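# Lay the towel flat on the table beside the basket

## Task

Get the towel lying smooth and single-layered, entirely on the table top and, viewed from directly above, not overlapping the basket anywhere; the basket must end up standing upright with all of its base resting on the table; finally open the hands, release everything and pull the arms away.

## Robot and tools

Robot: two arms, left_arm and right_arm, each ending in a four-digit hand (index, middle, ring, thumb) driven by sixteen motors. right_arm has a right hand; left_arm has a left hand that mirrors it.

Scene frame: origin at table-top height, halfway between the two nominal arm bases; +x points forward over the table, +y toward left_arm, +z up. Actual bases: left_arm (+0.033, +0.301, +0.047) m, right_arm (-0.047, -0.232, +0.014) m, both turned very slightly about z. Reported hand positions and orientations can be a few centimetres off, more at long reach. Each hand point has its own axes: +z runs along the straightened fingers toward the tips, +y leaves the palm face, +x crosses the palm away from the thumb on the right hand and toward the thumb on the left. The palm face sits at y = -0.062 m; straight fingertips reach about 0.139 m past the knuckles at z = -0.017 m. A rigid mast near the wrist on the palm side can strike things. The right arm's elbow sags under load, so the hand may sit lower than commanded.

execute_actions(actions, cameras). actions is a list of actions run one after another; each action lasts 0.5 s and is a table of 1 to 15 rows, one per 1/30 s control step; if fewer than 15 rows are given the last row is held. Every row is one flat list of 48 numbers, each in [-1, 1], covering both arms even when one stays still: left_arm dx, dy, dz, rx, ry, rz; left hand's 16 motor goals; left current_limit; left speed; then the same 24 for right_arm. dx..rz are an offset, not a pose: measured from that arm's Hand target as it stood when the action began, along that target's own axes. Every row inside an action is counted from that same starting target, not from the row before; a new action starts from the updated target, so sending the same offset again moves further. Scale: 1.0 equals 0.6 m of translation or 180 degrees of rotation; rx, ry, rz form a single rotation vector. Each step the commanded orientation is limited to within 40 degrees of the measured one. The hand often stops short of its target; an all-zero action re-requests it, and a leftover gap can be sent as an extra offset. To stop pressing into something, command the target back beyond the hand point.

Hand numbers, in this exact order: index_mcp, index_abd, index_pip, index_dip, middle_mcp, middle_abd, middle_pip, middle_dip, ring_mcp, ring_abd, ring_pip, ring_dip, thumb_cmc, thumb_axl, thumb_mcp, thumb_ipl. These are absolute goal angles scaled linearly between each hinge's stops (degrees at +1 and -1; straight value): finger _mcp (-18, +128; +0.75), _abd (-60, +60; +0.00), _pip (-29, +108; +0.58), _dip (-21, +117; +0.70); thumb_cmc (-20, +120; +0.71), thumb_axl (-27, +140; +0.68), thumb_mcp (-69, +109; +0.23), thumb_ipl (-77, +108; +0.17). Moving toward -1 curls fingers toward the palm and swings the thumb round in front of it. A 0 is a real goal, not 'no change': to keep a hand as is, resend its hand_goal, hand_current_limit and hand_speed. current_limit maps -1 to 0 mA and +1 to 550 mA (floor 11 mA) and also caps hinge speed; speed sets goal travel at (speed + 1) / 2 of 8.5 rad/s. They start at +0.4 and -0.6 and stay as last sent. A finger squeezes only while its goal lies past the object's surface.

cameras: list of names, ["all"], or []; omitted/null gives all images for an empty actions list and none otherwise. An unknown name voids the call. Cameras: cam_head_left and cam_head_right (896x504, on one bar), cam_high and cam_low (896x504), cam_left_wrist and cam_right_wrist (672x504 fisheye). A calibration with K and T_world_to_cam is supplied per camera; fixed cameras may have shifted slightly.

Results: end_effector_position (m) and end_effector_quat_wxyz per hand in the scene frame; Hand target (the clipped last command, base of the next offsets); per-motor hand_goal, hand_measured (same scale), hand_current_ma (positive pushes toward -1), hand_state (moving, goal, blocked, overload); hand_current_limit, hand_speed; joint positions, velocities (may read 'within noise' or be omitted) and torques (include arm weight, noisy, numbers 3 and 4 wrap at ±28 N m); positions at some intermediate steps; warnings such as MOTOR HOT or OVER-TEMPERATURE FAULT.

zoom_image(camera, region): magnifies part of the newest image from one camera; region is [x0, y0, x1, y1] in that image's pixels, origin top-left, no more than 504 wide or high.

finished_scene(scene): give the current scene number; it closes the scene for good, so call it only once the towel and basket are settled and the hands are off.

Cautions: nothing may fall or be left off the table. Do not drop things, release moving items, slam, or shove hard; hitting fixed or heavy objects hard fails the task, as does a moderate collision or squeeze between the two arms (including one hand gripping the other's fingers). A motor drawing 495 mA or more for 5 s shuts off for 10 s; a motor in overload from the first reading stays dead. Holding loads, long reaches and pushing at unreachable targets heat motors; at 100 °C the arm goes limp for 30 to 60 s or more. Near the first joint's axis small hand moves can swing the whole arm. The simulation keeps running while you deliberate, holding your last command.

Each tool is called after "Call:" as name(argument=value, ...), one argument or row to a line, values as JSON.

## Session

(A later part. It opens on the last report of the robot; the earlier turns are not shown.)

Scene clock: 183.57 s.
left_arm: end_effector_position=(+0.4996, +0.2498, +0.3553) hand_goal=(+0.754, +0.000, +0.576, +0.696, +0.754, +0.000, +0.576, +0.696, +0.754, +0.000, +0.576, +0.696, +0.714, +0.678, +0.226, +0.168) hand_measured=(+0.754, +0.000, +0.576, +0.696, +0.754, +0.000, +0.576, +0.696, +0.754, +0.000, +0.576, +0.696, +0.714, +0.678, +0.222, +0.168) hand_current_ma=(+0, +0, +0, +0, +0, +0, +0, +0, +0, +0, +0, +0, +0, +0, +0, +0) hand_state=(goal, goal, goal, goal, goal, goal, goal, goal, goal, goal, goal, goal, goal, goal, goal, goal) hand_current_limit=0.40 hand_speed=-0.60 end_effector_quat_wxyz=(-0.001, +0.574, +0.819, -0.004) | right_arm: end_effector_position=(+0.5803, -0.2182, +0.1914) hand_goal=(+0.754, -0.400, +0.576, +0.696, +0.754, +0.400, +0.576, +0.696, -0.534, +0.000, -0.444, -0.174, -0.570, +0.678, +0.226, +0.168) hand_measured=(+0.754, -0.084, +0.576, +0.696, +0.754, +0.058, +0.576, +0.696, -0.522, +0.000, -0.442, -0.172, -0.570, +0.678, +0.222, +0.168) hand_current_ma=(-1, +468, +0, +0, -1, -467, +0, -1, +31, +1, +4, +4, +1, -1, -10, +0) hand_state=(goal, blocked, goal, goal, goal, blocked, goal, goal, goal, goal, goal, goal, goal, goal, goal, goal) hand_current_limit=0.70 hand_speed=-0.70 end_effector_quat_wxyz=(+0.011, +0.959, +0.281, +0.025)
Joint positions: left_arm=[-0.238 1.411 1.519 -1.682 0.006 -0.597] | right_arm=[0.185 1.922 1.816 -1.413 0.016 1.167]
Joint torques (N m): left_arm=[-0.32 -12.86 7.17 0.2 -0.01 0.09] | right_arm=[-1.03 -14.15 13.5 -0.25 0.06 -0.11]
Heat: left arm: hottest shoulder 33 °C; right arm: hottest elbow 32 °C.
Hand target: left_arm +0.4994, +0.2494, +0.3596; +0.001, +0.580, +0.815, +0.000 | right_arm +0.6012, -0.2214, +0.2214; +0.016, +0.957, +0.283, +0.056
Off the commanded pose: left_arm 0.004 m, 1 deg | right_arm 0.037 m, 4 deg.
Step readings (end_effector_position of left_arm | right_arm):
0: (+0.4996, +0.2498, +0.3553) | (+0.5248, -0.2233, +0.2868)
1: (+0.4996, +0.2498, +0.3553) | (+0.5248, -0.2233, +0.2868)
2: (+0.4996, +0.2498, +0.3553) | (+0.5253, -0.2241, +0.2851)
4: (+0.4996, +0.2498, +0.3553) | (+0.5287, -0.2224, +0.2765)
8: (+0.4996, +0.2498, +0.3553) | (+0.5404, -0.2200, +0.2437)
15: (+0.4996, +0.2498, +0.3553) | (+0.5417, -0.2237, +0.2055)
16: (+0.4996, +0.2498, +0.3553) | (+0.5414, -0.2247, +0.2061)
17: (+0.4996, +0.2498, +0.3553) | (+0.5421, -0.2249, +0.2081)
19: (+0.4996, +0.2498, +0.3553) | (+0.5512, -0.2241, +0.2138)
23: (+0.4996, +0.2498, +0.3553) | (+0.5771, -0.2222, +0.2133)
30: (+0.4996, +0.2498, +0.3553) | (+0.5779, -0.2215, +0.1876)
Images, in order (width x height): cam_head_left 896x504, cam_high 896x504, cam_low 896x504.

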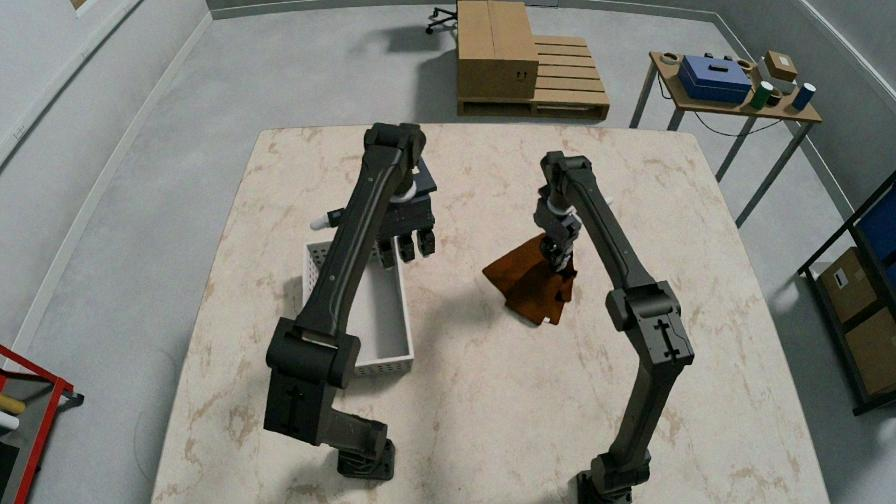

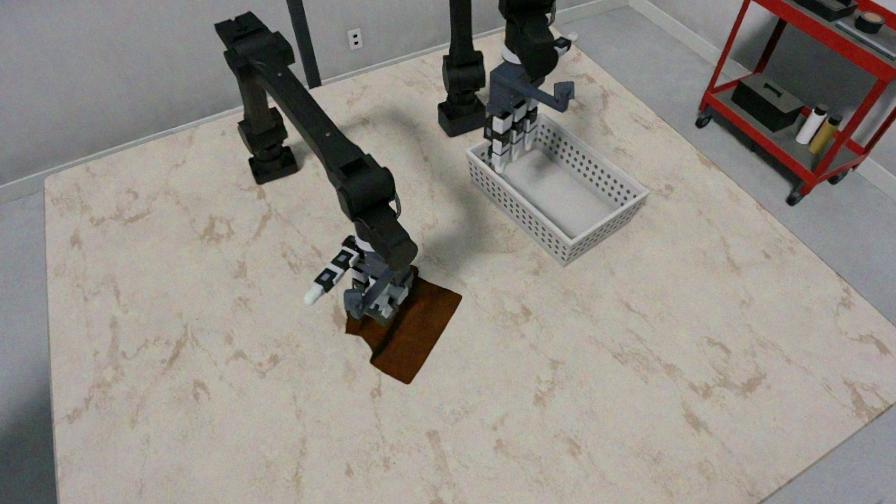

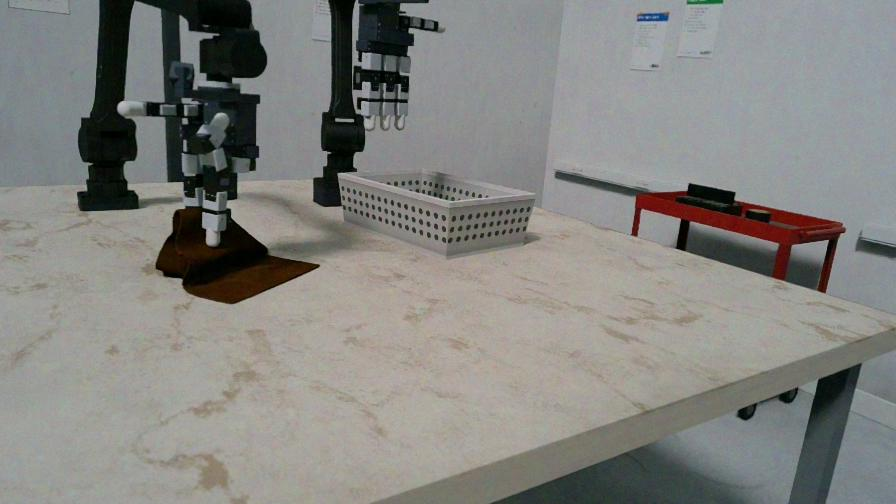

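Call:
execute_actions(
  actions=[
    [[0,0,0,0,0,0,0.754,0,0.576,0.696,0.754,0,0.576,0.696,0.754,0,0.576,0.696,0.714,0.678,0.226,0.168,0.4,-0.6,0.0695,0.0451,0.0097,0,0,0,0.754,-0.4,0.576,0.696,0.754,0.4,0.576,0.696,-0.534,0,-0.444,-0.174,-0.57,0.678,0.226,0.168,0.7,-0.7]],
    [[0,0,0,0,0,0,0.754,0,0.576,0.696,0.754,0,0.576,0.696,0.754,0,0.576,0.696,0.714,0.678,0.226,0.168,0.4,-0.6,0.0695,0.0451,0.0297,0,0,0,0.754,-0.4,0.576,0.696,0.754,0.4,0.576,0.696,-0.534,0,-0.444,-0.174,-0.57,0.678,0.226,0.168,0.7,-0.7]],
  ],
  cameras=["cam_low", "cam_head_left", "cam_high"],
)

Call:
zoom_image(
  camera="cam_low",
  region=[110, 110, 350, 305],
)

Call:
zoom_image(
  camera="cam_high",
  region=[300, 215, 500, 395],
)

Call:
zoom_image(
  camera="cam_head_left",
  region=[450, 190, 640, 350],
)

Scene clock: 186.10 s.
left_arm: end_effector_position=(+0.4996, +0.2498, +0.3553) hand_goal=(+0.754, +0.000, +0.576, +0.696, +0.754, +0.000, +0.576, +0.696, +0.754, +0.000, +0.576, +0.696, +0.714, +0.678, +0.226, +0.168) hand_measured=(+0.754, +0.000, +0.576, +0.696, +0.754, +0.000, +0.576, +0.696, +0.754, +0.000, +0.576, +0.696, +0.714, +0.678, +0.222, +0.168) hand_current_ma=(+0, +0, +0, +0, +0, +0, +0, +0, +0, +0, +0, +0, +0, +0, +0, +0) hand_state=(goal, goal, goal, goal, goal, goal, goal, goal, goal, goal, goal, goal, goal, goal, goal, goal) hand_current_limit=0.40 hand_speed=-0.60 end_effector_quat_wxyz=(-0.001, +0.574, +0.819, -0.004) | right_arm: end_effector_position=(+0.6853, -0.2133, +0.1819) hand_goal=(+0.754, -0.400, +0.576, +0.696, +0.754, +0.400, +0.576, +0.696, -0.534, +0.000, -0.444, -0.174, -0.570, +0.678, +0.226, +0.168) hand_measured=(+0.756, -0.084, +0.576, +0.696, +0.754, +0.058, +0.576, +0.696, -0.522, +0.000, -0.442, -0.172, -0.570, +0.678, +0.222, +0.168) hand_current_ma=(+2, +468, +0, +0, +1, -467, +0, -1, +31, +1, +4, +4, +1, -1, -10, +0) hand_state=(goal, blocked, goal, goal, goal, blocked, goal, goal, goal, goal, goal, goal, goal, goal, goal, goal) hand_current_limit=0.70 hand_speed=-0.70 end_effector_quat_wxyz=(+0.011, +0.958, +0.284, +0.028)
Joint positions: left_arm=[-0.238 1.411 1.519 -1.682 0.006 -0.597] | right_arm=[0.167 2.27 2.365 -1.606 0.013 1.142]
Joint torques (N m): left_arm=[-0.56 -12.86 7.17 0.18 -0.01 0.09] | right_arm=[-1.14 -17.03 13.79 -0.23 0.06 -0.1]
Heat: left arm: hottest shoulder 33 °C; right arm: hottest elbow 32 °C.
Hand target: left_arm +0.4994, +0.2494, +0.3596; +0.001, +0.580, +0.815, +0.000 | right_arm +0.7027, -0.2214, +0.2095; +0.016, +0.957, +0.283, +0.056
Off the commanded pose: left_arm 0.004 m, 1 deg | right_arm 0.034 m, 3 deg.
Step readings (end_effector_position of left_arm | right_arm):
0: (+0.4996, +0.2498, +0.3553) | (+0.5803, -0.2192, +0.1914)
1: (+0.4996, +0.2498, +0.3553) | (+0.5808, -0.2191, +0.1911)
2: (+0.4996, +0.2498, +0.3553) | (+0.5816, -0.2190, +0.1922)
4: (+0.4996, +0.2498, +0.3553) | (+0.5925, -0.2171, +0.1959)
8: (+0.4996, +0.2498, +0.3553) | (+0.6216, -0.2132, +0.2008)
15: (+0.4996, +0.2498, +0.3553) | (+0.6299, -0.2147, +0.1931)
16: (+0.4996, +0.2498, +0.3553) | (+0.6301, -0.2147, +0.1919)
17: (+0.4996, +0.2498, +0.3553) | (+0.6320, -0.2143, +0.1923)
19: (+0.4996, +0.2498, +0.3553) | (+0.6458, -0.2132, +0.1944)
23: (+0.4996, +0.2498, +0.3553) | (+0.6739, -0.2108, +0.1920)
30: (+0.4996, +0.2498, +0.3553) | (+0.6834, -0.2147, +0.1779)
Images, in order (width x height): cam_head_left 896x504, cam_high 896x504, cam_low 896x504.

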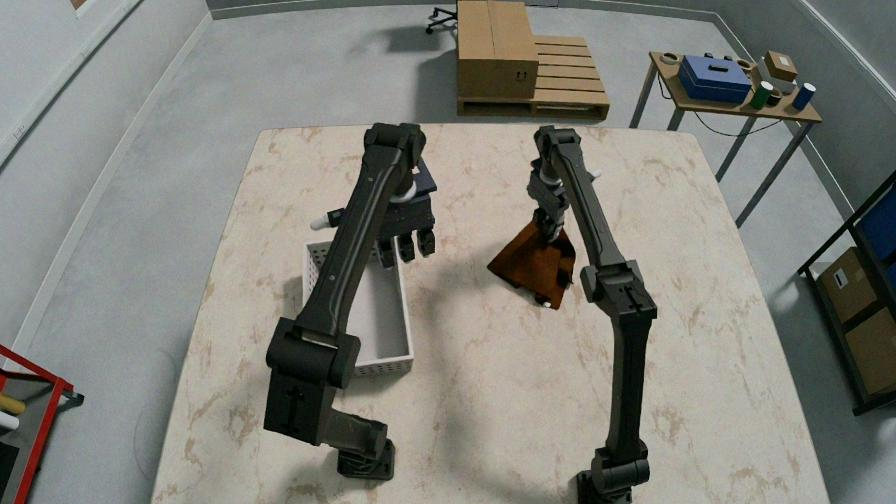

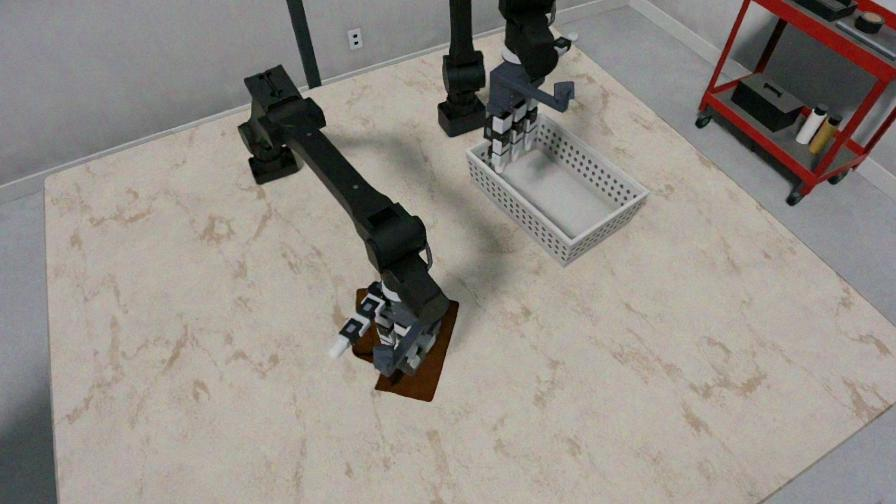

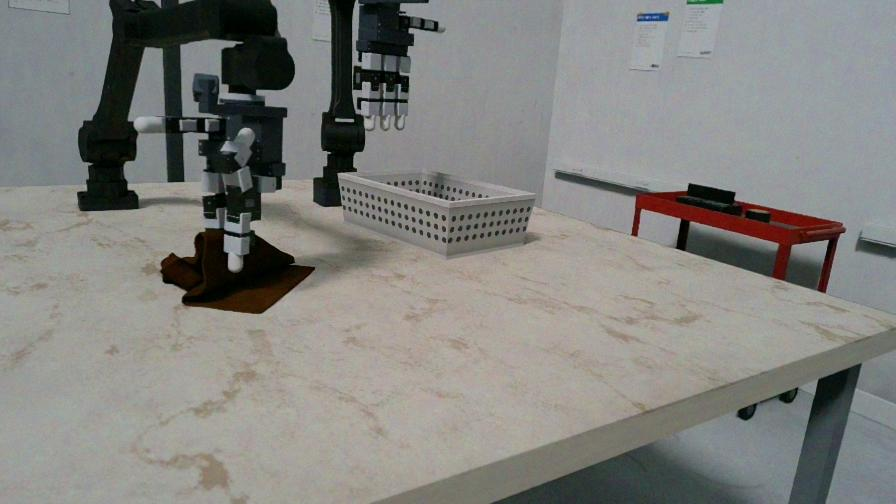

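Scaled by 2.100 from the camera's 896x504 image, which has a finer 1280x720 frame.

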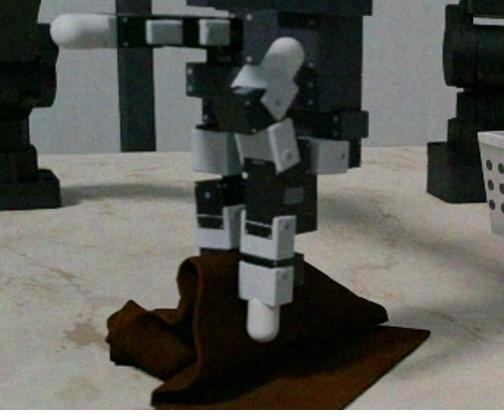

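Scaled by 2.520 from the camera's 896x504 image, which has a finer 1280x720 frame.

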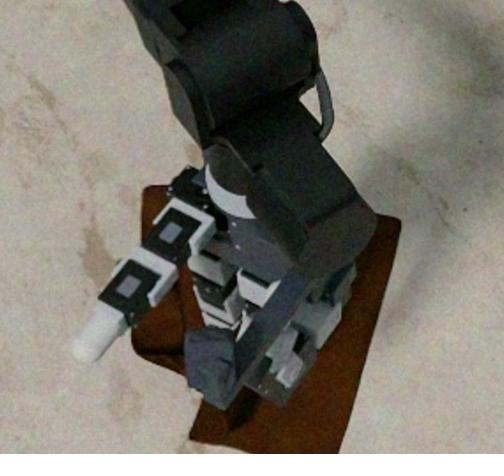

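Scaled by 2.653 from the camera's 896x504 image, which has a finer 1280x720 frame.

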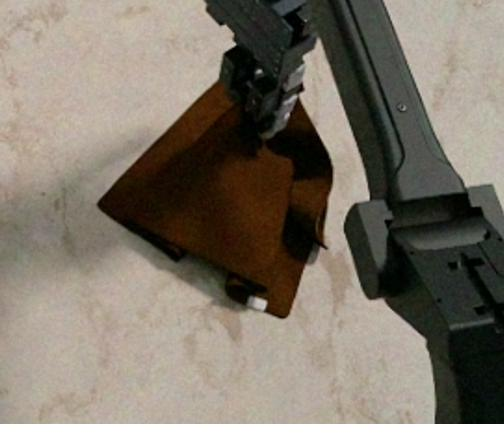

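Call:
execute_actions(
  actions=[
    [[0,0,0,0,0,0,0.754,0,0.576,0.696,0.754,0,0.576,0.696,0.754,0,0.576,0.696,0.714,0.678,0.226,0.168,0.4,-0.6,-0.0474,-0.0308,-0.0905,-0.0202,0.0311,0,0.754,-0.4,0.576,0.696,0.754,0.4,0.576,0.696,-0.534,0,-0.444,-0.174,-0.57,0.678,0.226,0.168,0.7,-0.7]],
    [[0,0,0,0,0,0,0.754,0,0.576,0.696,0.754,0,0.576,0.696,0.754,0,0.576,0.696,0.714,0.678,0.226,0.168,0.4,-0.6,-0.072,-0.0468,-0.0717,-0.0202,0.0311,0,0.754,-0.4,0.576,0.696,0.754,0.4,0.576,0.696,-0.534,0,-0.444,-0.174,-0.57,0.678,0.226,0.168,0.7,-0.7]],
    [[0,0,0,0,0,0,0.754,0,0.576,0.696,0.754,0,0.576,0.696,0.754,0,0.576,0.696,0.714,0.678,0.226,0.168,0.4,-0.6,-0.0741,-0.0481,-0.0498,0,0,0,0.754,-0.4,0.576,0.696,0.754,0.4,0.576,0.696,-0.534,0,-0.444,-0.174,-0.57,0.678,0.226,0.168,0.7,-0.7]],
  ],
  cameras=["cam_low", "cam_head_left", "cam_high"],
)

Call:
zoom_image(
  camera="cam_low",
  region=[110, 110, 350, 325],
)

Call:
zoom_image(
  camera="cam_high",
  region=[300, 215, 500, 395],
)

Call:
zoom_image(
  camera="cam_head_left",
  region=[450, 190, 640, 350],
)

Scene clock: 191.43 s.
left_arm: end_effector_position=(+0.4996, +0.2498, +0.3553) hand_goal=(+0.754, +0.000, +0.576, +0.696, +0.754, +0.000, +0.576, +0.696, +0.754, +0.000, +0.576, +0.696, +0.714, +0.678, +0.226, +0.168) hand_measured=(+0.754, +0.000, +0.576, +0.696, +0.754, +0.000, +0.576, +0.696, +0.754, +0.000, +0.576, +0.696, +0.714, +0.678, +0.222, +0.168) hand_current_ma=(+0, +0, +0, +0, +0, +0, +0, +0, +0, +0, +0, +0, +0, +0, +0, +0) hand_state=(goal, goal, goal, goal, goal, goal, goal, goal, goal, goal, goal, goal, goal, goal, goal, goal) hand_current_limit=0.40 hand_speed=-0.60 end_effector_quat_wxyz=(-0.001, +0.574, +0.819, -0.004) | right_arm: end_effector_position=(+0.5407, -0.2254, +0.2877) hand_goal=(+0.754, -0.400, +0.576, +0.696, +0.754, +0.400, +0.576, +0.696, -0.534, +0.000, -0.444, -0.174, -0.570, +0.678, +0.226, +0.168) hand_measured=(+0.752, -0.084, +0.576, +0.696, +0.752, +0.058, +0.576, +0.696, -0.522, +0.000, -0.442, -0.172, -0.570, +0.678, +0.222, +0.168) hand_current_ma=(-1, +467, +0, +0, -2, -467, +0, -1, +31, +1, +4, +4, +1, -1, -10, +0) hand_state=(goal, blocked, goal, goal, goal, blocked, goal, goal, goal, goal, goal, goal, goal, goal, goal, goal) hand_current_limit=0.70 hand_speed=-0.70 end_effector_quat_wxyz=(+0.043, +0.947, +0.282, +0.147)
Joint positions: left_arm=[-0.238 1.411 1.519 -1.682 0.006 -0.597] | right_arm=[0.195 1.632 1.624 -1.26 0.052 1.159]
Joint torques (N m): left_arm=[-0.32 -12.92 7.24 0.24 -0.02 0.07] | right_arm=[0.62 -12.4 8.59 1.78 0.39 0.12]
Heat: left arm: hottest shoulder 33 °C; right arm: hottest elbow 32 °C.
Hand target: left_arm +0.4994, +0.2494, +0.3596; +0.001, +0.580, +0.815, +0.000 | right_arm +0.5426, -0.2214, +0.2994; +0.049, +0.944, +0.280, +0.167
Off the commanded pose: left_arm 0.004 m, 1 deg | right_arm 0.012 m, 2 deg.
Step readings (end_effector_position of left_arm | right_arm):
0: (+0.4996, +0.2498, +0.3553) | (+0.6853, -0.2133, +0.1819)
1: (+0.4996, +0.2498, +0.3553) | (+0.6853, -0.2133, +0.1819)
2: (+0.4996, +0.2498, +0.3553) | (+0.6853, -0.2133, +0.1835)
4: (+0.4996, +0.2498, +0.3553) | (+0.6815, -0.2137, +0.1858)
8: (+0.4996, +0.2498, +0.3553) | (+0.6643, -0.2175, +0.2066)
15: (+0.4996, +0.2498, +0.3553) | (+0.6592, -0.2199, +0.2629)
16: (+0.4996, +0.2498, +0.3553) | (+0.6587, -0.2202, +0.2654)
17: (+0.4996, +0.2498, +0.3553) | (+0.6582, -0.2205, +0.2656)
19: (+0.4996, +0.2498, +0.3553) | (+0.6440, -0.2233, +0.2603)
23: (+0.4996, +0.2498, +0.3553) | (+0.6079, -0.2299, +0.2544)
30: (+0.4996, +0.2498, +0.3553) | (+0.6006, -0.2303, +0.2783)
31: (+0.4996, +0.2498, +0.3553) | (+0.6001, -0.2294, +0.2805)
32: (+0.4996, +0.2498, +0.3553) | (+0.5984, -0.2299, +0.2808)
34: (+0.4996, +0.2498, +0.3553) | (+0.5835, -0.2295, +0.2766)
38: (+0.4996, +0.2498, +0.3553) | (+0.5520, -0.2302, +0.2743)
45: (+0.4996, +0.2498, +0.3553) | (+0.5421, -0.2234, +0.2902)
Images, in order (width x height): cam_head_left 896x504, cam_high 896x504, cam_low 896x504.

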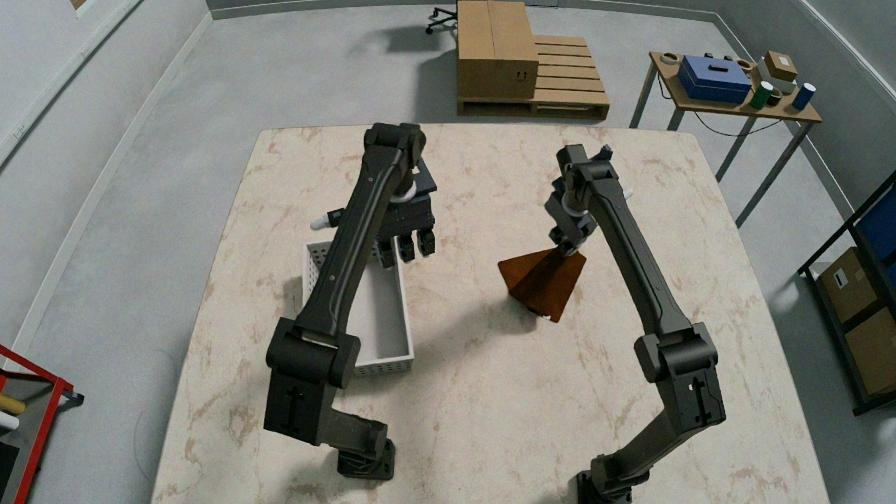

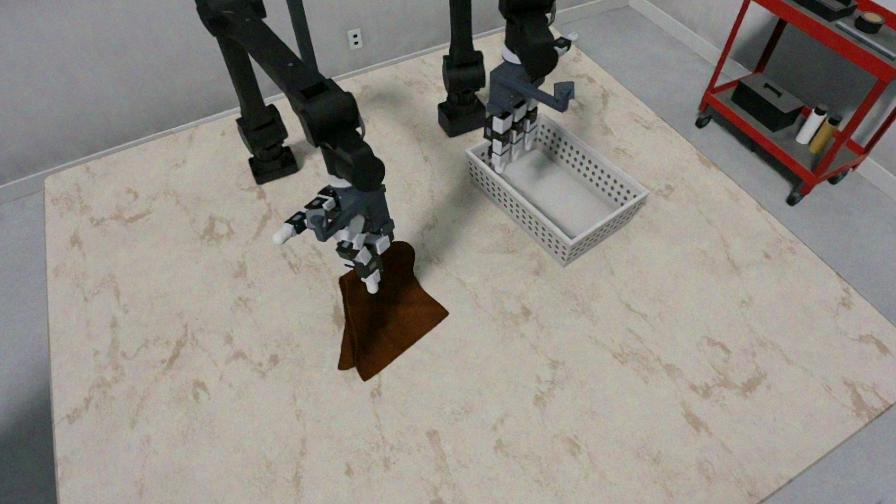

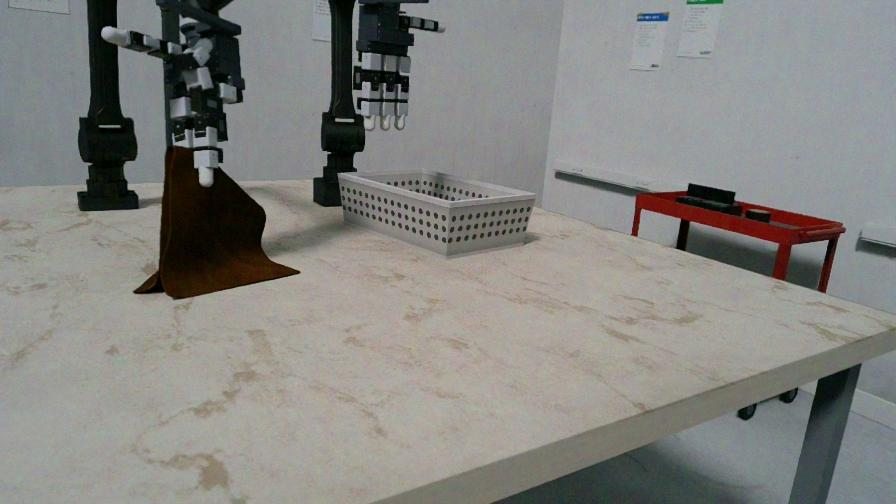

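Scaled by 2.100 from the camera's 896x504 image, which has a finer 1280x720 frame.

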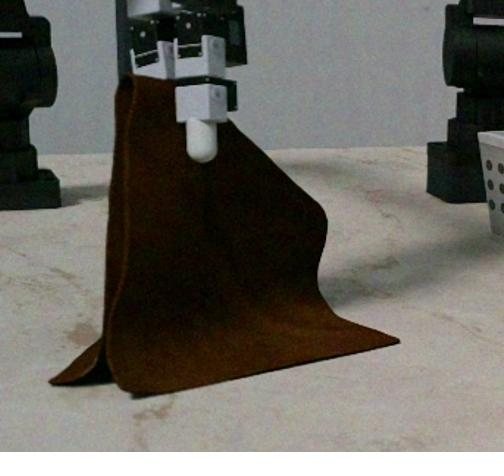

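Scaled by 2.520 from the camera's 896x504 image, which has a finer 1280x720 frame.

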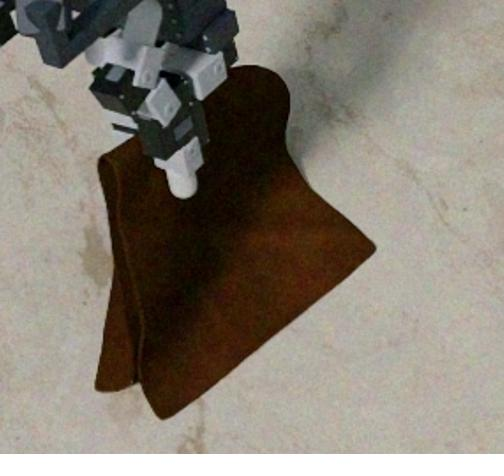

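Scaled by 2.653 from the camera's 896x504 image, which has a finer 1280x720 frame.

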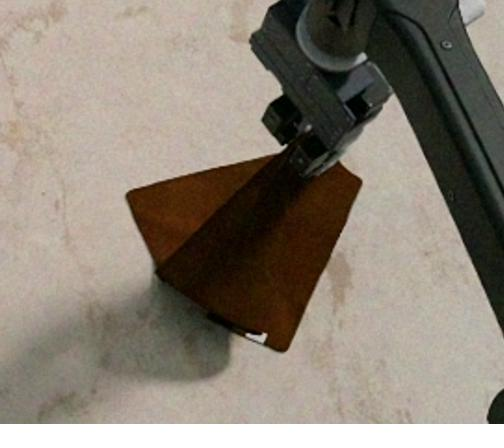

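Call:
execute_actions(
  actions=[
    [[0,0,0,0,0,0,0.754,0,0.576,0.696,0.754,0,0.576,0.696,0.754,0,0.576,0.696,0.714,0.678,0.226,0.168,0.4,-0.6,0.0355,-0.0208,-0.0022,0,0,-0.1583,0.754,-0.4,0.576,0.696,0.754,0.4,0.576,0.696,-0.534,0,-0.444,-0.174,-0.57,0.678,0.226,0.168,0.7,-0.7]],
    [[0,0,0,0,0,0,0.754,0,0.576,0.696,0.754,0,0.576,0.696,0.754,0,0.576,0.696,0.714,0.678,0.226,0.168,0.4,-0.6,0.044,-0.0355,-0.0037,0,0,-0.1583,0.754,-0.4,0.576,0.696,0.754,0.4,0.576,0.696,-0.534,0,-0.444,-0.174,-0.57,0.678,0.226,0.168,0.7,-0.7]],
  ],
  cameras=["cam_low", "cam_head_left", "cam_high", "cam_head_right"],
)

Call:
zoom_image(
  camera="cam_low",
  region=[110, 110, 350, 325],
)

Call:
zoom_image(
  camera="cam_high",
  region=[300, 215, 500, 395],
)

Call:
zoom_image(
  camera="cam_head_left",
  region=[450, 190, 640, 350],
)

Scene clock: 197.30 s.
left_arm: end_effector_position=(+0.4996, +0.2498, +0.3553) hand_goal=(+0.754, +0.000, +0.576, +0.696, +0.754, +0.000, +0.576, +0.696, +0.754, +0.000, +0.576, +0.696, +0.714, +0.678, +0.226, +0.168) hand_measured=(+0.754, +0.000, +0.576, +0.696, +0.754, +0.000, +0.576, +0.696, +0.754, +0.000, +0.576, +0.696, +0.714, +0.678, +0.222, +0.168) hand_current_ma=(+0, +0, +0, +0, +0, +0, +0, +0, +0, +0, +0, +0, +0, +0, +0, +0) hand_state=(goal, goal, goal, goal, goal, goal, goal, goal, goal, goal, goal, goal, goal, goal, goal, goal) hand_current_limit=0.40 hand_speed=-0.60 end_effector_quat_wxyz=(-0.001, +0.574, +0.819, -0.004) | right_arm: end_effector_position=(+0.5427, -0.1625, +0.2887) hand_goal=(+0.754, -0.400, +0.576, +0.696, +0.754, +0.400, +0.576, +0.696, -0.534, +0.000, -0.444, -0.174, -0.570, +0.678, +0.226, +0.168) hand_measured=(+0.754, -0.084, +0.576, +0.696, +0.754, +0.058, +0.576, +0.696, -0.522, +0.000, -0.442, -0.172, -0.568, +0.678, +0.222, +0.168) hand_current_ma=(+1, +467, +0, +0, +0, -467, +0, -1, +31, +1, +4, +4, +1, -1, -10, +0) hand_state=(goal, blocked, goal, goal, goal, blocked, goal, goal, goal, goal, goal, goal, goal, goal, goal, goal) hand_current_limit=0.70 hand_speed=-0.70 end_effector_quat_wxyz=(+0.108, +0.704, +0.694, +0.105)
Joint positions: left_arm=[-0.238 1.411 1.519 -1.682 0.006 -0.597] | right_arm=[0.224 1.504 1.434 -1.206 0.067 0.21]
Joint torques (N m): left_arm=[-0.26 -12.81 7.2 0.18 -0.01 0.09] | right_arm=[-0.79 -11.34 8.55 2.04 -0.01 -0.13]
Heat: left arm: hottest shoulder 33 °C; right arm: hottest elbow 32 °C.
Hand target: left_arm +0.4994, +0.2494, +0.3596; +0.001, +0.580, +0.815, +0.000 | right_arm +0.5460, -0.1660, +0.3044; +0.123, +0.696, +0.696, +0.123
Off the commanded pose: left_arm 0.004 m, 1 deg | right_arm 0.016 m, 3 deg.
Step readings (end_effector_position of left_arm | right_arm):
0: (+0.4996, +0.2498, +0.3553) | (+0.5407, -0.2245, +0.2877)
1: (+0.4996, +0.2498, +0.3553) | (+0.5410, -0.2247, +0.2879)
2: (+0.4996, +0.2498, +0.3553) | (+0.5418, -0.2251, +0.2877)
4: (+0.4996, +0.2498, +0.3553) | (+0.5426, -0.2235, +0.2866)
8: (+0.4996, +0.2498, +0.3553) | (+0.5404, -0.2132, +0.2817)
15: (+0.4996, +0.2498, +0.3553) | (+0.5463, -0.1992, +0.2866)
16: (+0.4996, +0.2498, +0.3553) | (+0.5473, -0.1981, +0.2883)
17: (+0.4996, +0.2498, +0.3553) | (+0.5479, -0.1975, +0.2873)
19: (+0.4996, +0.2498, +0.3553) | (+0.5449, -0.1944, +0.2864)
23: (+0.4996, +0.2498, +0.3553) | (+0.5372, -0.1853, +0.2837)
30: (+0.4996, +0.2498, +0.3553) | (+0.5410, -0.1668, +0.2894)
Images, in order (width x height): cam_head_left 896x504, cam_head_right 896x504, cam_high 896x504, cam_low 896x504.

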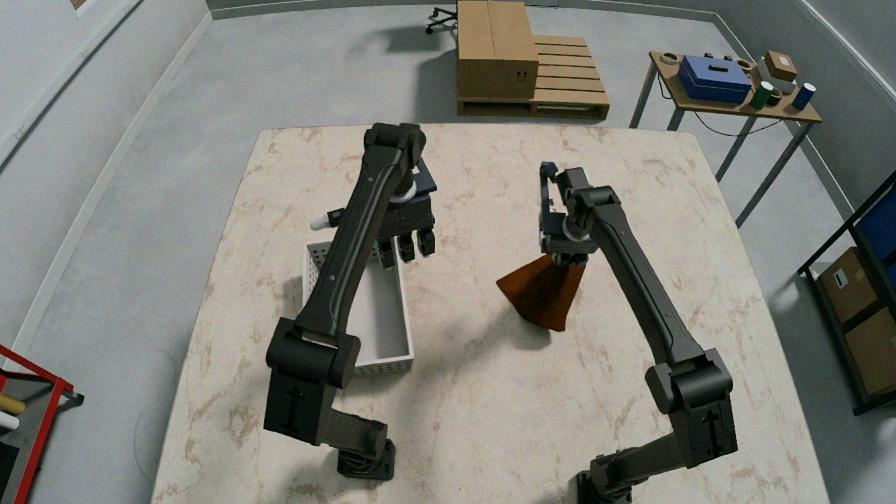

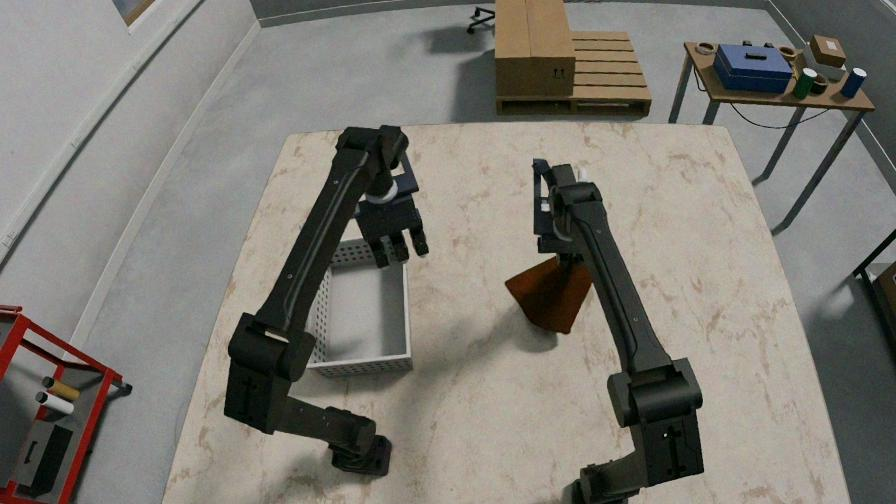

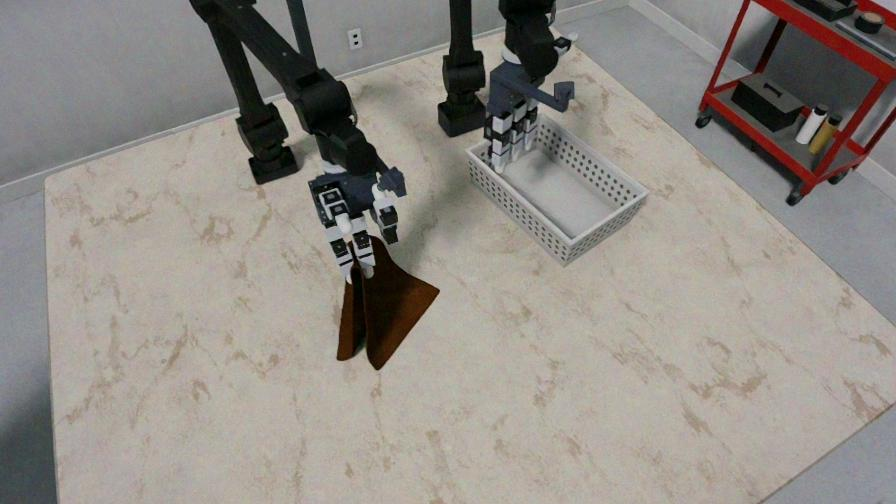

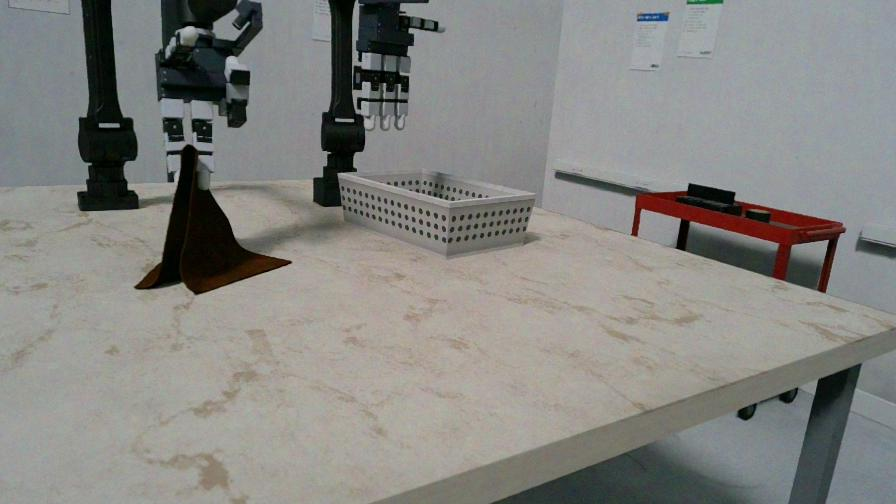

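Scaled by 2.100 from the camera's 896x504 image, which has a finer 1280x720 frame.

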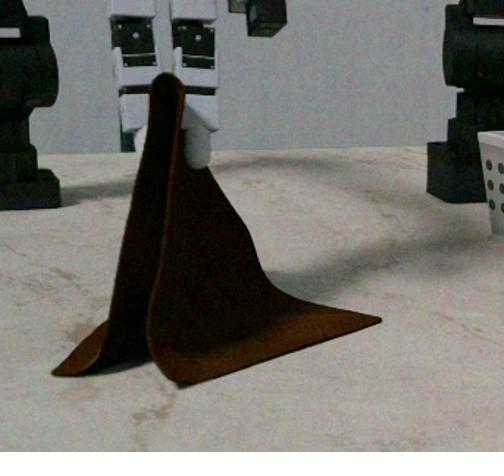

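Scaled by 2.520 from the camera's 896x504 image, which has a finer 1280x720 frame.

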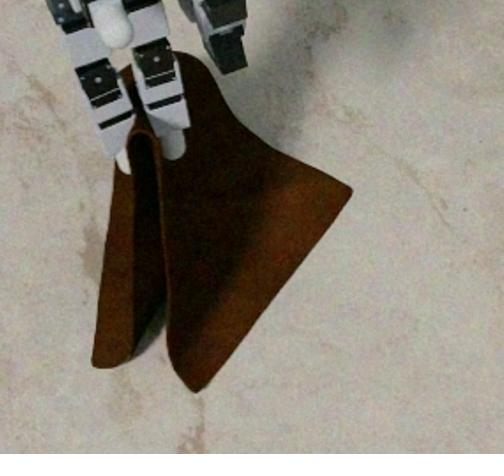

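Scaled by 2.653 from the camera's 896x504 image, which has a finer 1280x720 frame.

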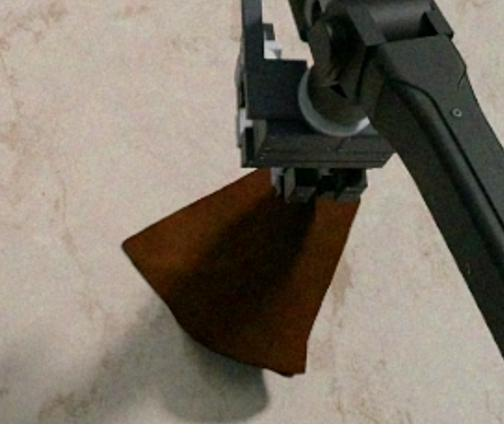

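Call:
execute_actions(
  actions=[
    [[0,0,0,0,0,0,0.754,0,0.576,0.696,0.754,0,0.576,0.696,0.754,0,0.576,0.696,0.714,0.678,0.226,0.168,0.4,-0.6,0.005,0.006,0.0908,0.037,0,0,0.754,-0.4,0.576,0.696,0.754,0.4,0.576,0.696,-0.534,0,-0.444,-0.174,-0.57,0.678,0.226,0.168,0.7,-0.7]],
    [[0,0,0,0,0,0,0.754,0,0.576,0.696,0.754,0,0.576,0.696,0.754,0,0.576,0.696,0.714,0.678,0.226,0.168,0.4,-0.6,0.005,0.0165,0.06,0.037,0,0,0.754,-0.4,0.576,0.696,0.754,0.4,0.576,0.696,-0.534,0,-0.444,-0.174,-0.57,0.678,0.226,0.168,0.7,-0.7]],
  ],
  cameras=["cam_low", "cam_head_left", "cam_high"],
)

Call:
zoom_image(
  camera="cam_low",
  region=[110, 110, 350, 325],
)

Call:
zoom_image(
  camera="cam_high",
  region=[300, 215, 500, 395],
)

Call:
zoom_image(
  camera="cam_head_left",
  region=[450, 190, 640, 350],
)

Scene clock: 200.93 s.
left_arm: end_effector_position=(+0.4996, +0.2498, +0.3553) hand_goal=(+0.754, +0.000, +0.576, +0.696, +0.754, +0.000, +0.576, +0.696, +0.754, +0.000, +0.576, +0.696, +0.714, +0.678, +0.226, +0.168) hand_measured=(+0.754, +0.000, +0.576, +0.696, +0.754, +0.000, +0.576, +0.696, +0.754, +0.000, +0.576, +0.696, +0.714, +0.678, +0.222, +0.168) hand_current_ma=(+0, +0, +0, +0, +0, +0, +0, +0, +0, +0, +0, +0, +0, +0, +0, +0) hand_state=(goal, goal, goal, goal, goal, goal, goal, goal, goal, goal, goal, goal, goal, goal, goal, goal) hand_current_limit=0.40 hand_speed=-0.60 end_effector_quat_wxyz=(-0.001, +0.574, +0.819, -0.004) | right_arm: end_effector_position=(+0.5642, -0.1620, +0.1869) hand_goal=(+0.754, -0.400, +0.576, +0.696, +0.754, +0.400, +0.576, +0.696, -0.534, +0.000, -0.444, -0.174, -0.570, +0.678, +0.226, +0.168) hand_measured=(+0.752, -0.084, +0.576, +0.696, +0.752, +0.058, +0.576, +0.696, -0.522, +0.000, -0.442, -0.172, -0.568, +0.678, +0.222, +0.168) hand_current_ma=(-2, +467, +0, +0, -2, -467, +0, -1, +31, +1, +4, +4, +1, -1, -10, +0) hand_state=(goal, blocked, goal, goal, goal, blocked, goal, goal, goal, goal, goal, goal, goal, goal, goal, goal) hand_current_limit=0.70 hand_speed=-0.70 end_effector_quat_wxyz=(+0.022, +0.709, +0.705, +0.016)
Joint positions: left_arm=[-0.238 1.411 1.519 -1.682 0.006 -0.597] | right_arm=[0.201 1.728 1.521 -1.313 0.018 0.187]
Joint torques (N m): left_arm=[-0.44 -12.86 7.25 0.27 -0.02 0.09] | right_arm=[-0.85 -11.99 13.44 -0.16 -0.07 -0.12]
Heat: left arm: hottest shoulder 33 °C; right arm: hottest elbow 32 °C.
Hand target: left_arm +0.4994, +0.2494, +0.3596; +0.001, +0.580, +0.815, +0.000 | right_arm +0.5860, -0.1599, +0.2217; +0.041, +0.706, +0.706, +0.042
Off the commanded pose: left_arm 0.004 m, 1 deg | right_arm 0.041 m, 4 deg.
Step readings (end_effector_position of left_arm | right_arm):
0: (+0.4996, +0.2498, +0.3553) | (+0.5427, -0.1625, +0.2887)
1: (+0.4996, +0.2498, +0.3553) | (+0.5426, -0.1622, +0.2887)
2: (+0.4996, +0.2498, +0.3553) | (+0.5428, -0.1613, +0.2876)
4: (+0.4996, +0.2498, +0.3553) | (+0.5446, -0.1598, +0.2818)
8: (+0.4996, +0.2498, +0.3553) | (+0.5500, -0.1590, +0.2533)
15: (+0.4996, +0.2498, +0.3553) | (+0.5542, -0.1603, +0.2213)
16: (+0.4996, +0.2498, +0.3553) | (+0.5535, -0.1604, +0.2209)
17: (+0.4996, +0.2498, +0.3553) | (+0.5533, -0.1606, +0.2212)
19: (+0.4996, +0.2498, +0.3553) | (+0.5548, -0.1607, +0.2195)
23: (+0.4996, +0.2498, +0.3553) | (+0.5645, -0.1615, +0.2058)
30: (+0.4996, +0.2498, +0.3553) | (+0.5627, -0.1622, +0.1831)
Images, in order (width x height): cam_head_left 896x504, cam_high 896x504, cam_low 896x504.

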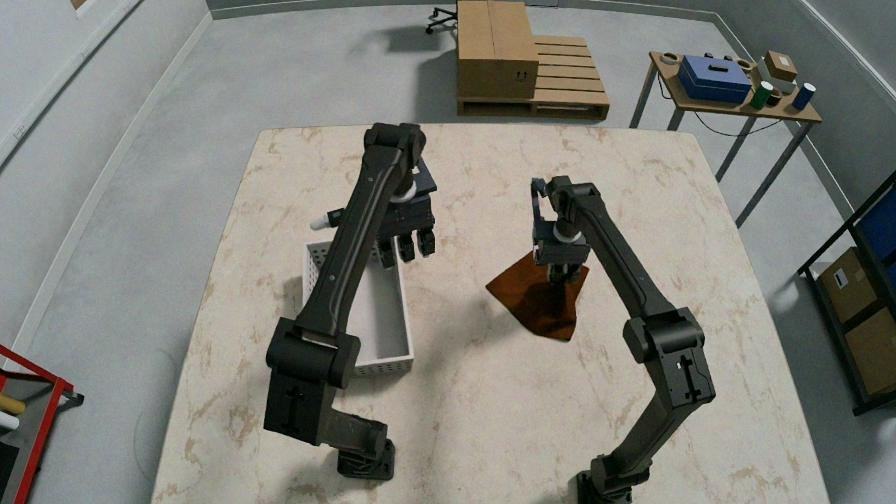

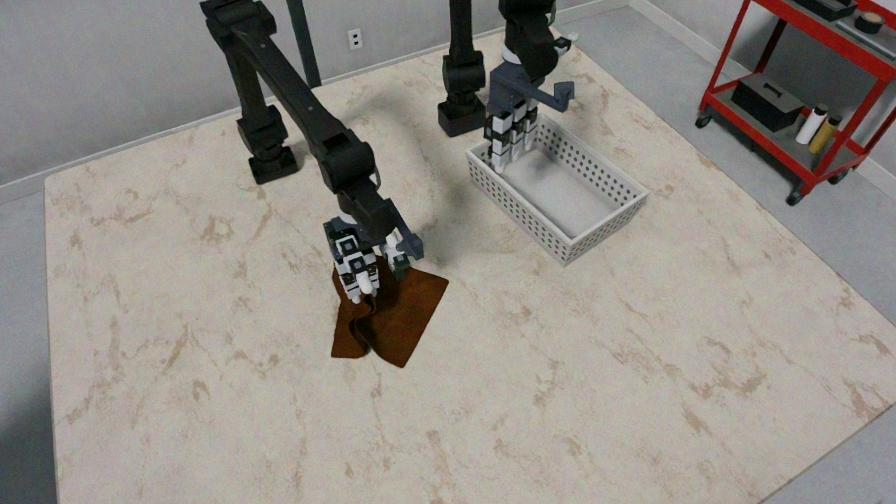

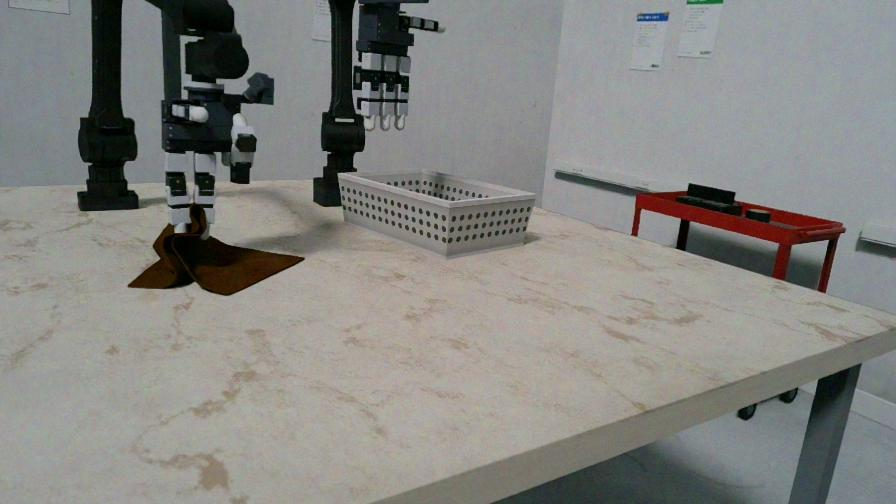

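Scaled by 2.100 from the camera's 896x504 image, which has a finer 1280x720 frame.

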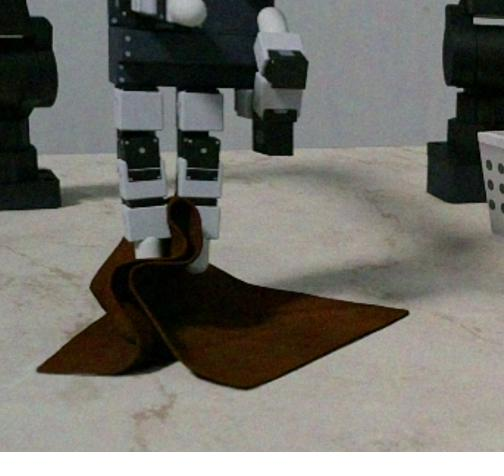

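Scaled by 2.520 from the camera's 896x504 image, which has a finer 1280x720 frame.

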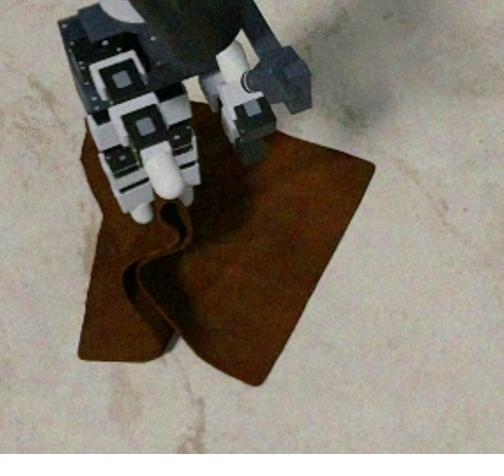

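Scaled by 2.653 from the camera's 896x504 image, which has a finer 1280x720 frame.

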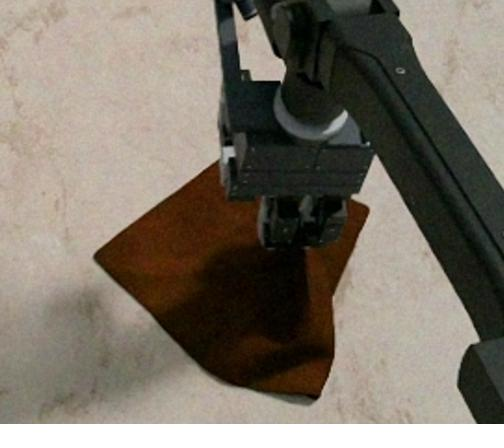

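Call:
execute_actions(
  actions=[
    [[0,0,0,0,0,0,0.754,0,0.576,0.696,0.754,0,0.576,0.696,0.754,0,0.576,0.696,0.714,0.678,0.226,0.168,0.4,-0.6,0,0.0112,0.0768,0.037,0,0,0.754,-0.4,0.576,0.696,0.754,0.4,0.576,0.696,-0.534,0,-0.444,-0.174,-0.57,0.678,0.226,0.168,0.7,-0.7]],
    [[0,0,0,0,0,0,0.754,0,0.576,0.696,0.754,0,0.576,0.696,0.754,0,0.576,0.696,0.714,0.678,0.226,0.168,0.4,-0.6,0,0,0,0,0,0,0.754,-0.4,0.576,0.696,0.754,0.4,0.576,0.696,-0.534,0,-0.444,-0.174,-0.57,0.678,0.226,0.168,0.7,-0.7]],
  ],
  cameras=["cam_low", "cam_high"],
)

Call:
zoom_image(
  camera="cam_low",
  region=[110, 110, 350, 325],
)

Call:
zoom_image(
  camera="cam_high",
  region=[300, 215, 500, 395],
)

Scene clock: 202.67 s.
left_arm: end_effector_position=(+0.4996, +0.2498, +0.3553) hand_goal=(+0.754, +0.000, +0.576, +0.696, +0.754, +0.000, +0.576, +0.696, +0.754, +0.000, +0.576, +0.696, +0.714, +0.678, +0.226, +0.168) hand_measured=(+0.754, +0.000, +0.576, +0.696, +0.754, +0.000, +0.576, +0.696, +0.754, +0.000, +0.576, +0.696, +0.714, +0.678, +0.222, +0.168) hand_current_ma=(+0, +0, +0, +0, +0, +0, +0, +0, +0, +0, +0, +0, +0, +0, +0, +0) hand_state=(goal, goal, goal, goal, goal, goal, goal, goal, goal, goal, goal, goal, goal, goal, goal, goal) hand_current_limit=0.40 hand_speed=-0.60 end_effector_quat_wxyz=(-0.001, +0.574, +0.819, -0.004) | right_arm: end_effector_position=(+0.5759, -0.1539, +0.1503) hand_goal=(+0.754, -0.400, +0.576, +0.696, +0.754, +0.400, +0.576, +0.696, -0.534, +0.000, -0.444, -0.174, -0.570, +0.678, +0.226, +0.168) hand_measured=(+0.752, -0.088, +0.576, +0.696, +0.750, +0.058, +0.576, +0.696, -0.522, +0.000, -0.442, -0.172, -0.568, +0.678, +0.222, +0.168) hand_current_ma=(-5, +468, -1, +0, -6, -467, -1, -1, +31, +1, +4, +4, +1, -1, -10, +0) hand_state=(goal, blocked, goal, goal, goal, blocked, goal, goal, goal, goal, goal, goal, goal, goal, goal, goal) hand_current_limit=0.70 hand_speed=-0.70 end_effector_quat_wxyz=(-0.017, +0.704, +0.709, -0.020)
Joint positions: left_arm=[-0.238 1.411 1.519 -1.682 0.006 -0.597] | right_arm=[0.202 1.842 1.605 -1.387 -0.005 0.176]
Joint torques (N m): left_arm=[-0.32 -13.04 7.16 0.25 -0.02 0.08] | right_arm=[-0.79 -12.75 12.74 -0.42 0.02 -0.11]
Heat: left arm: hottest shoulder 33 °C; right arm: hottest elbow 32 °C.
Hand target: left_arm +0.4994, +0.2494, +0.3596; +0.001, +0.580, +0.815, +0.000 | right_arm +0.5981, -0.1599, +0.1768; +0.000, +0.707, +0.707, +0.001
Off the commanded pose: left_arm 0.004 m, 1 deg | right_arm 0.035 m, 3 deg.
Step readings (end_effector_position of left_arm | right_arm):
0: (+0.4996, +0.2498, +0.3553) | (+0.5642, -0.1620, +0.1869)
1: (+0.4996, +0.2498, +0.3553) | (+0.5642, -0.1618, +0.1869)
2: (+0.4996, +0.2498, +0.3553) | (+0.5640, -0.1620, +0.1863)
4: (+0.4996, +0.2498, +0.3553) | (+0.5669, -0.1600, +0.1834)
8: (+0.4996, +0.2498, +0.3553) | (+0.5765, -0.1578, +0.1661)
15: (+0.4996, +0.2498, +0.3553) | (+0.5762, -0.1539, +0.1488)
16: (+0.4996, +0.2498, +0.3553) | (+0.5761, -0.1549, +0.1493)
17: (+0.4996, +0.2498, +0.3553) | (+0.5762, -0.1548, +0.1498)
19: (+0.4996, +0.2498, +0.3553) | (+0.5764, -0.1548, +0.1504)
23: (+0.4996, +0.2498, +0.3553) | (+0.5762, -0.1539, +0.1504)
30: (+0.4996, +0.2498, +0.3553) | (+0.5759, -0.1539, +0.1503)
Images, in order (width x height): cam_high 896x504, cam_low 896x504.

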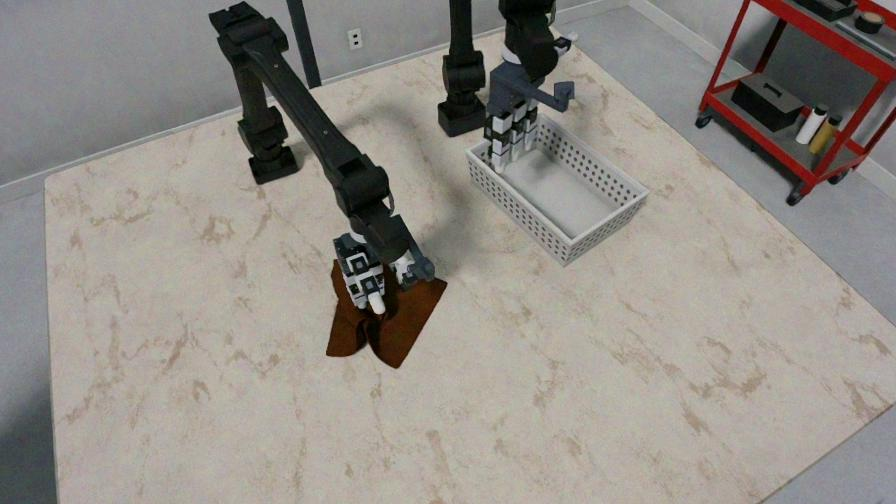

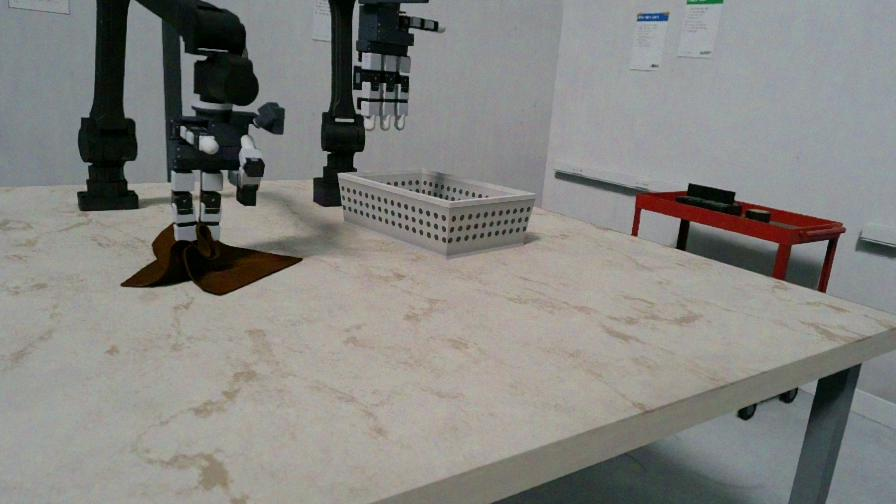

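Scaled by 2.100 from the camera's 896x504 image, which has a finer 1280x720 frame.

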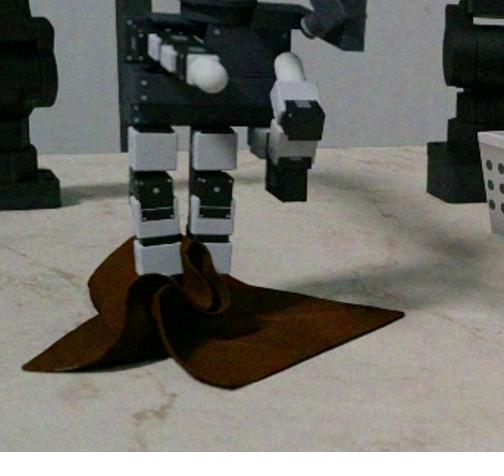

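Scaled by 2.520 from the camera's 896x504 image, which has a finer 1280x720 frame.

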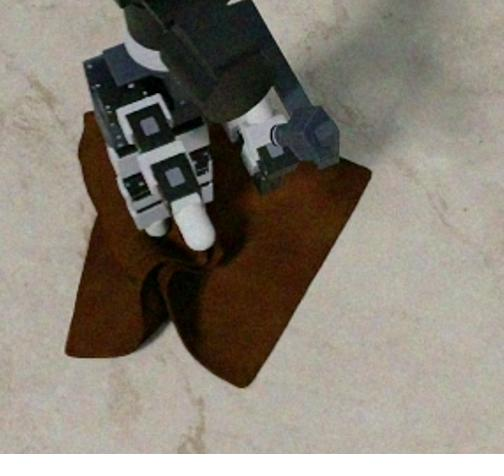

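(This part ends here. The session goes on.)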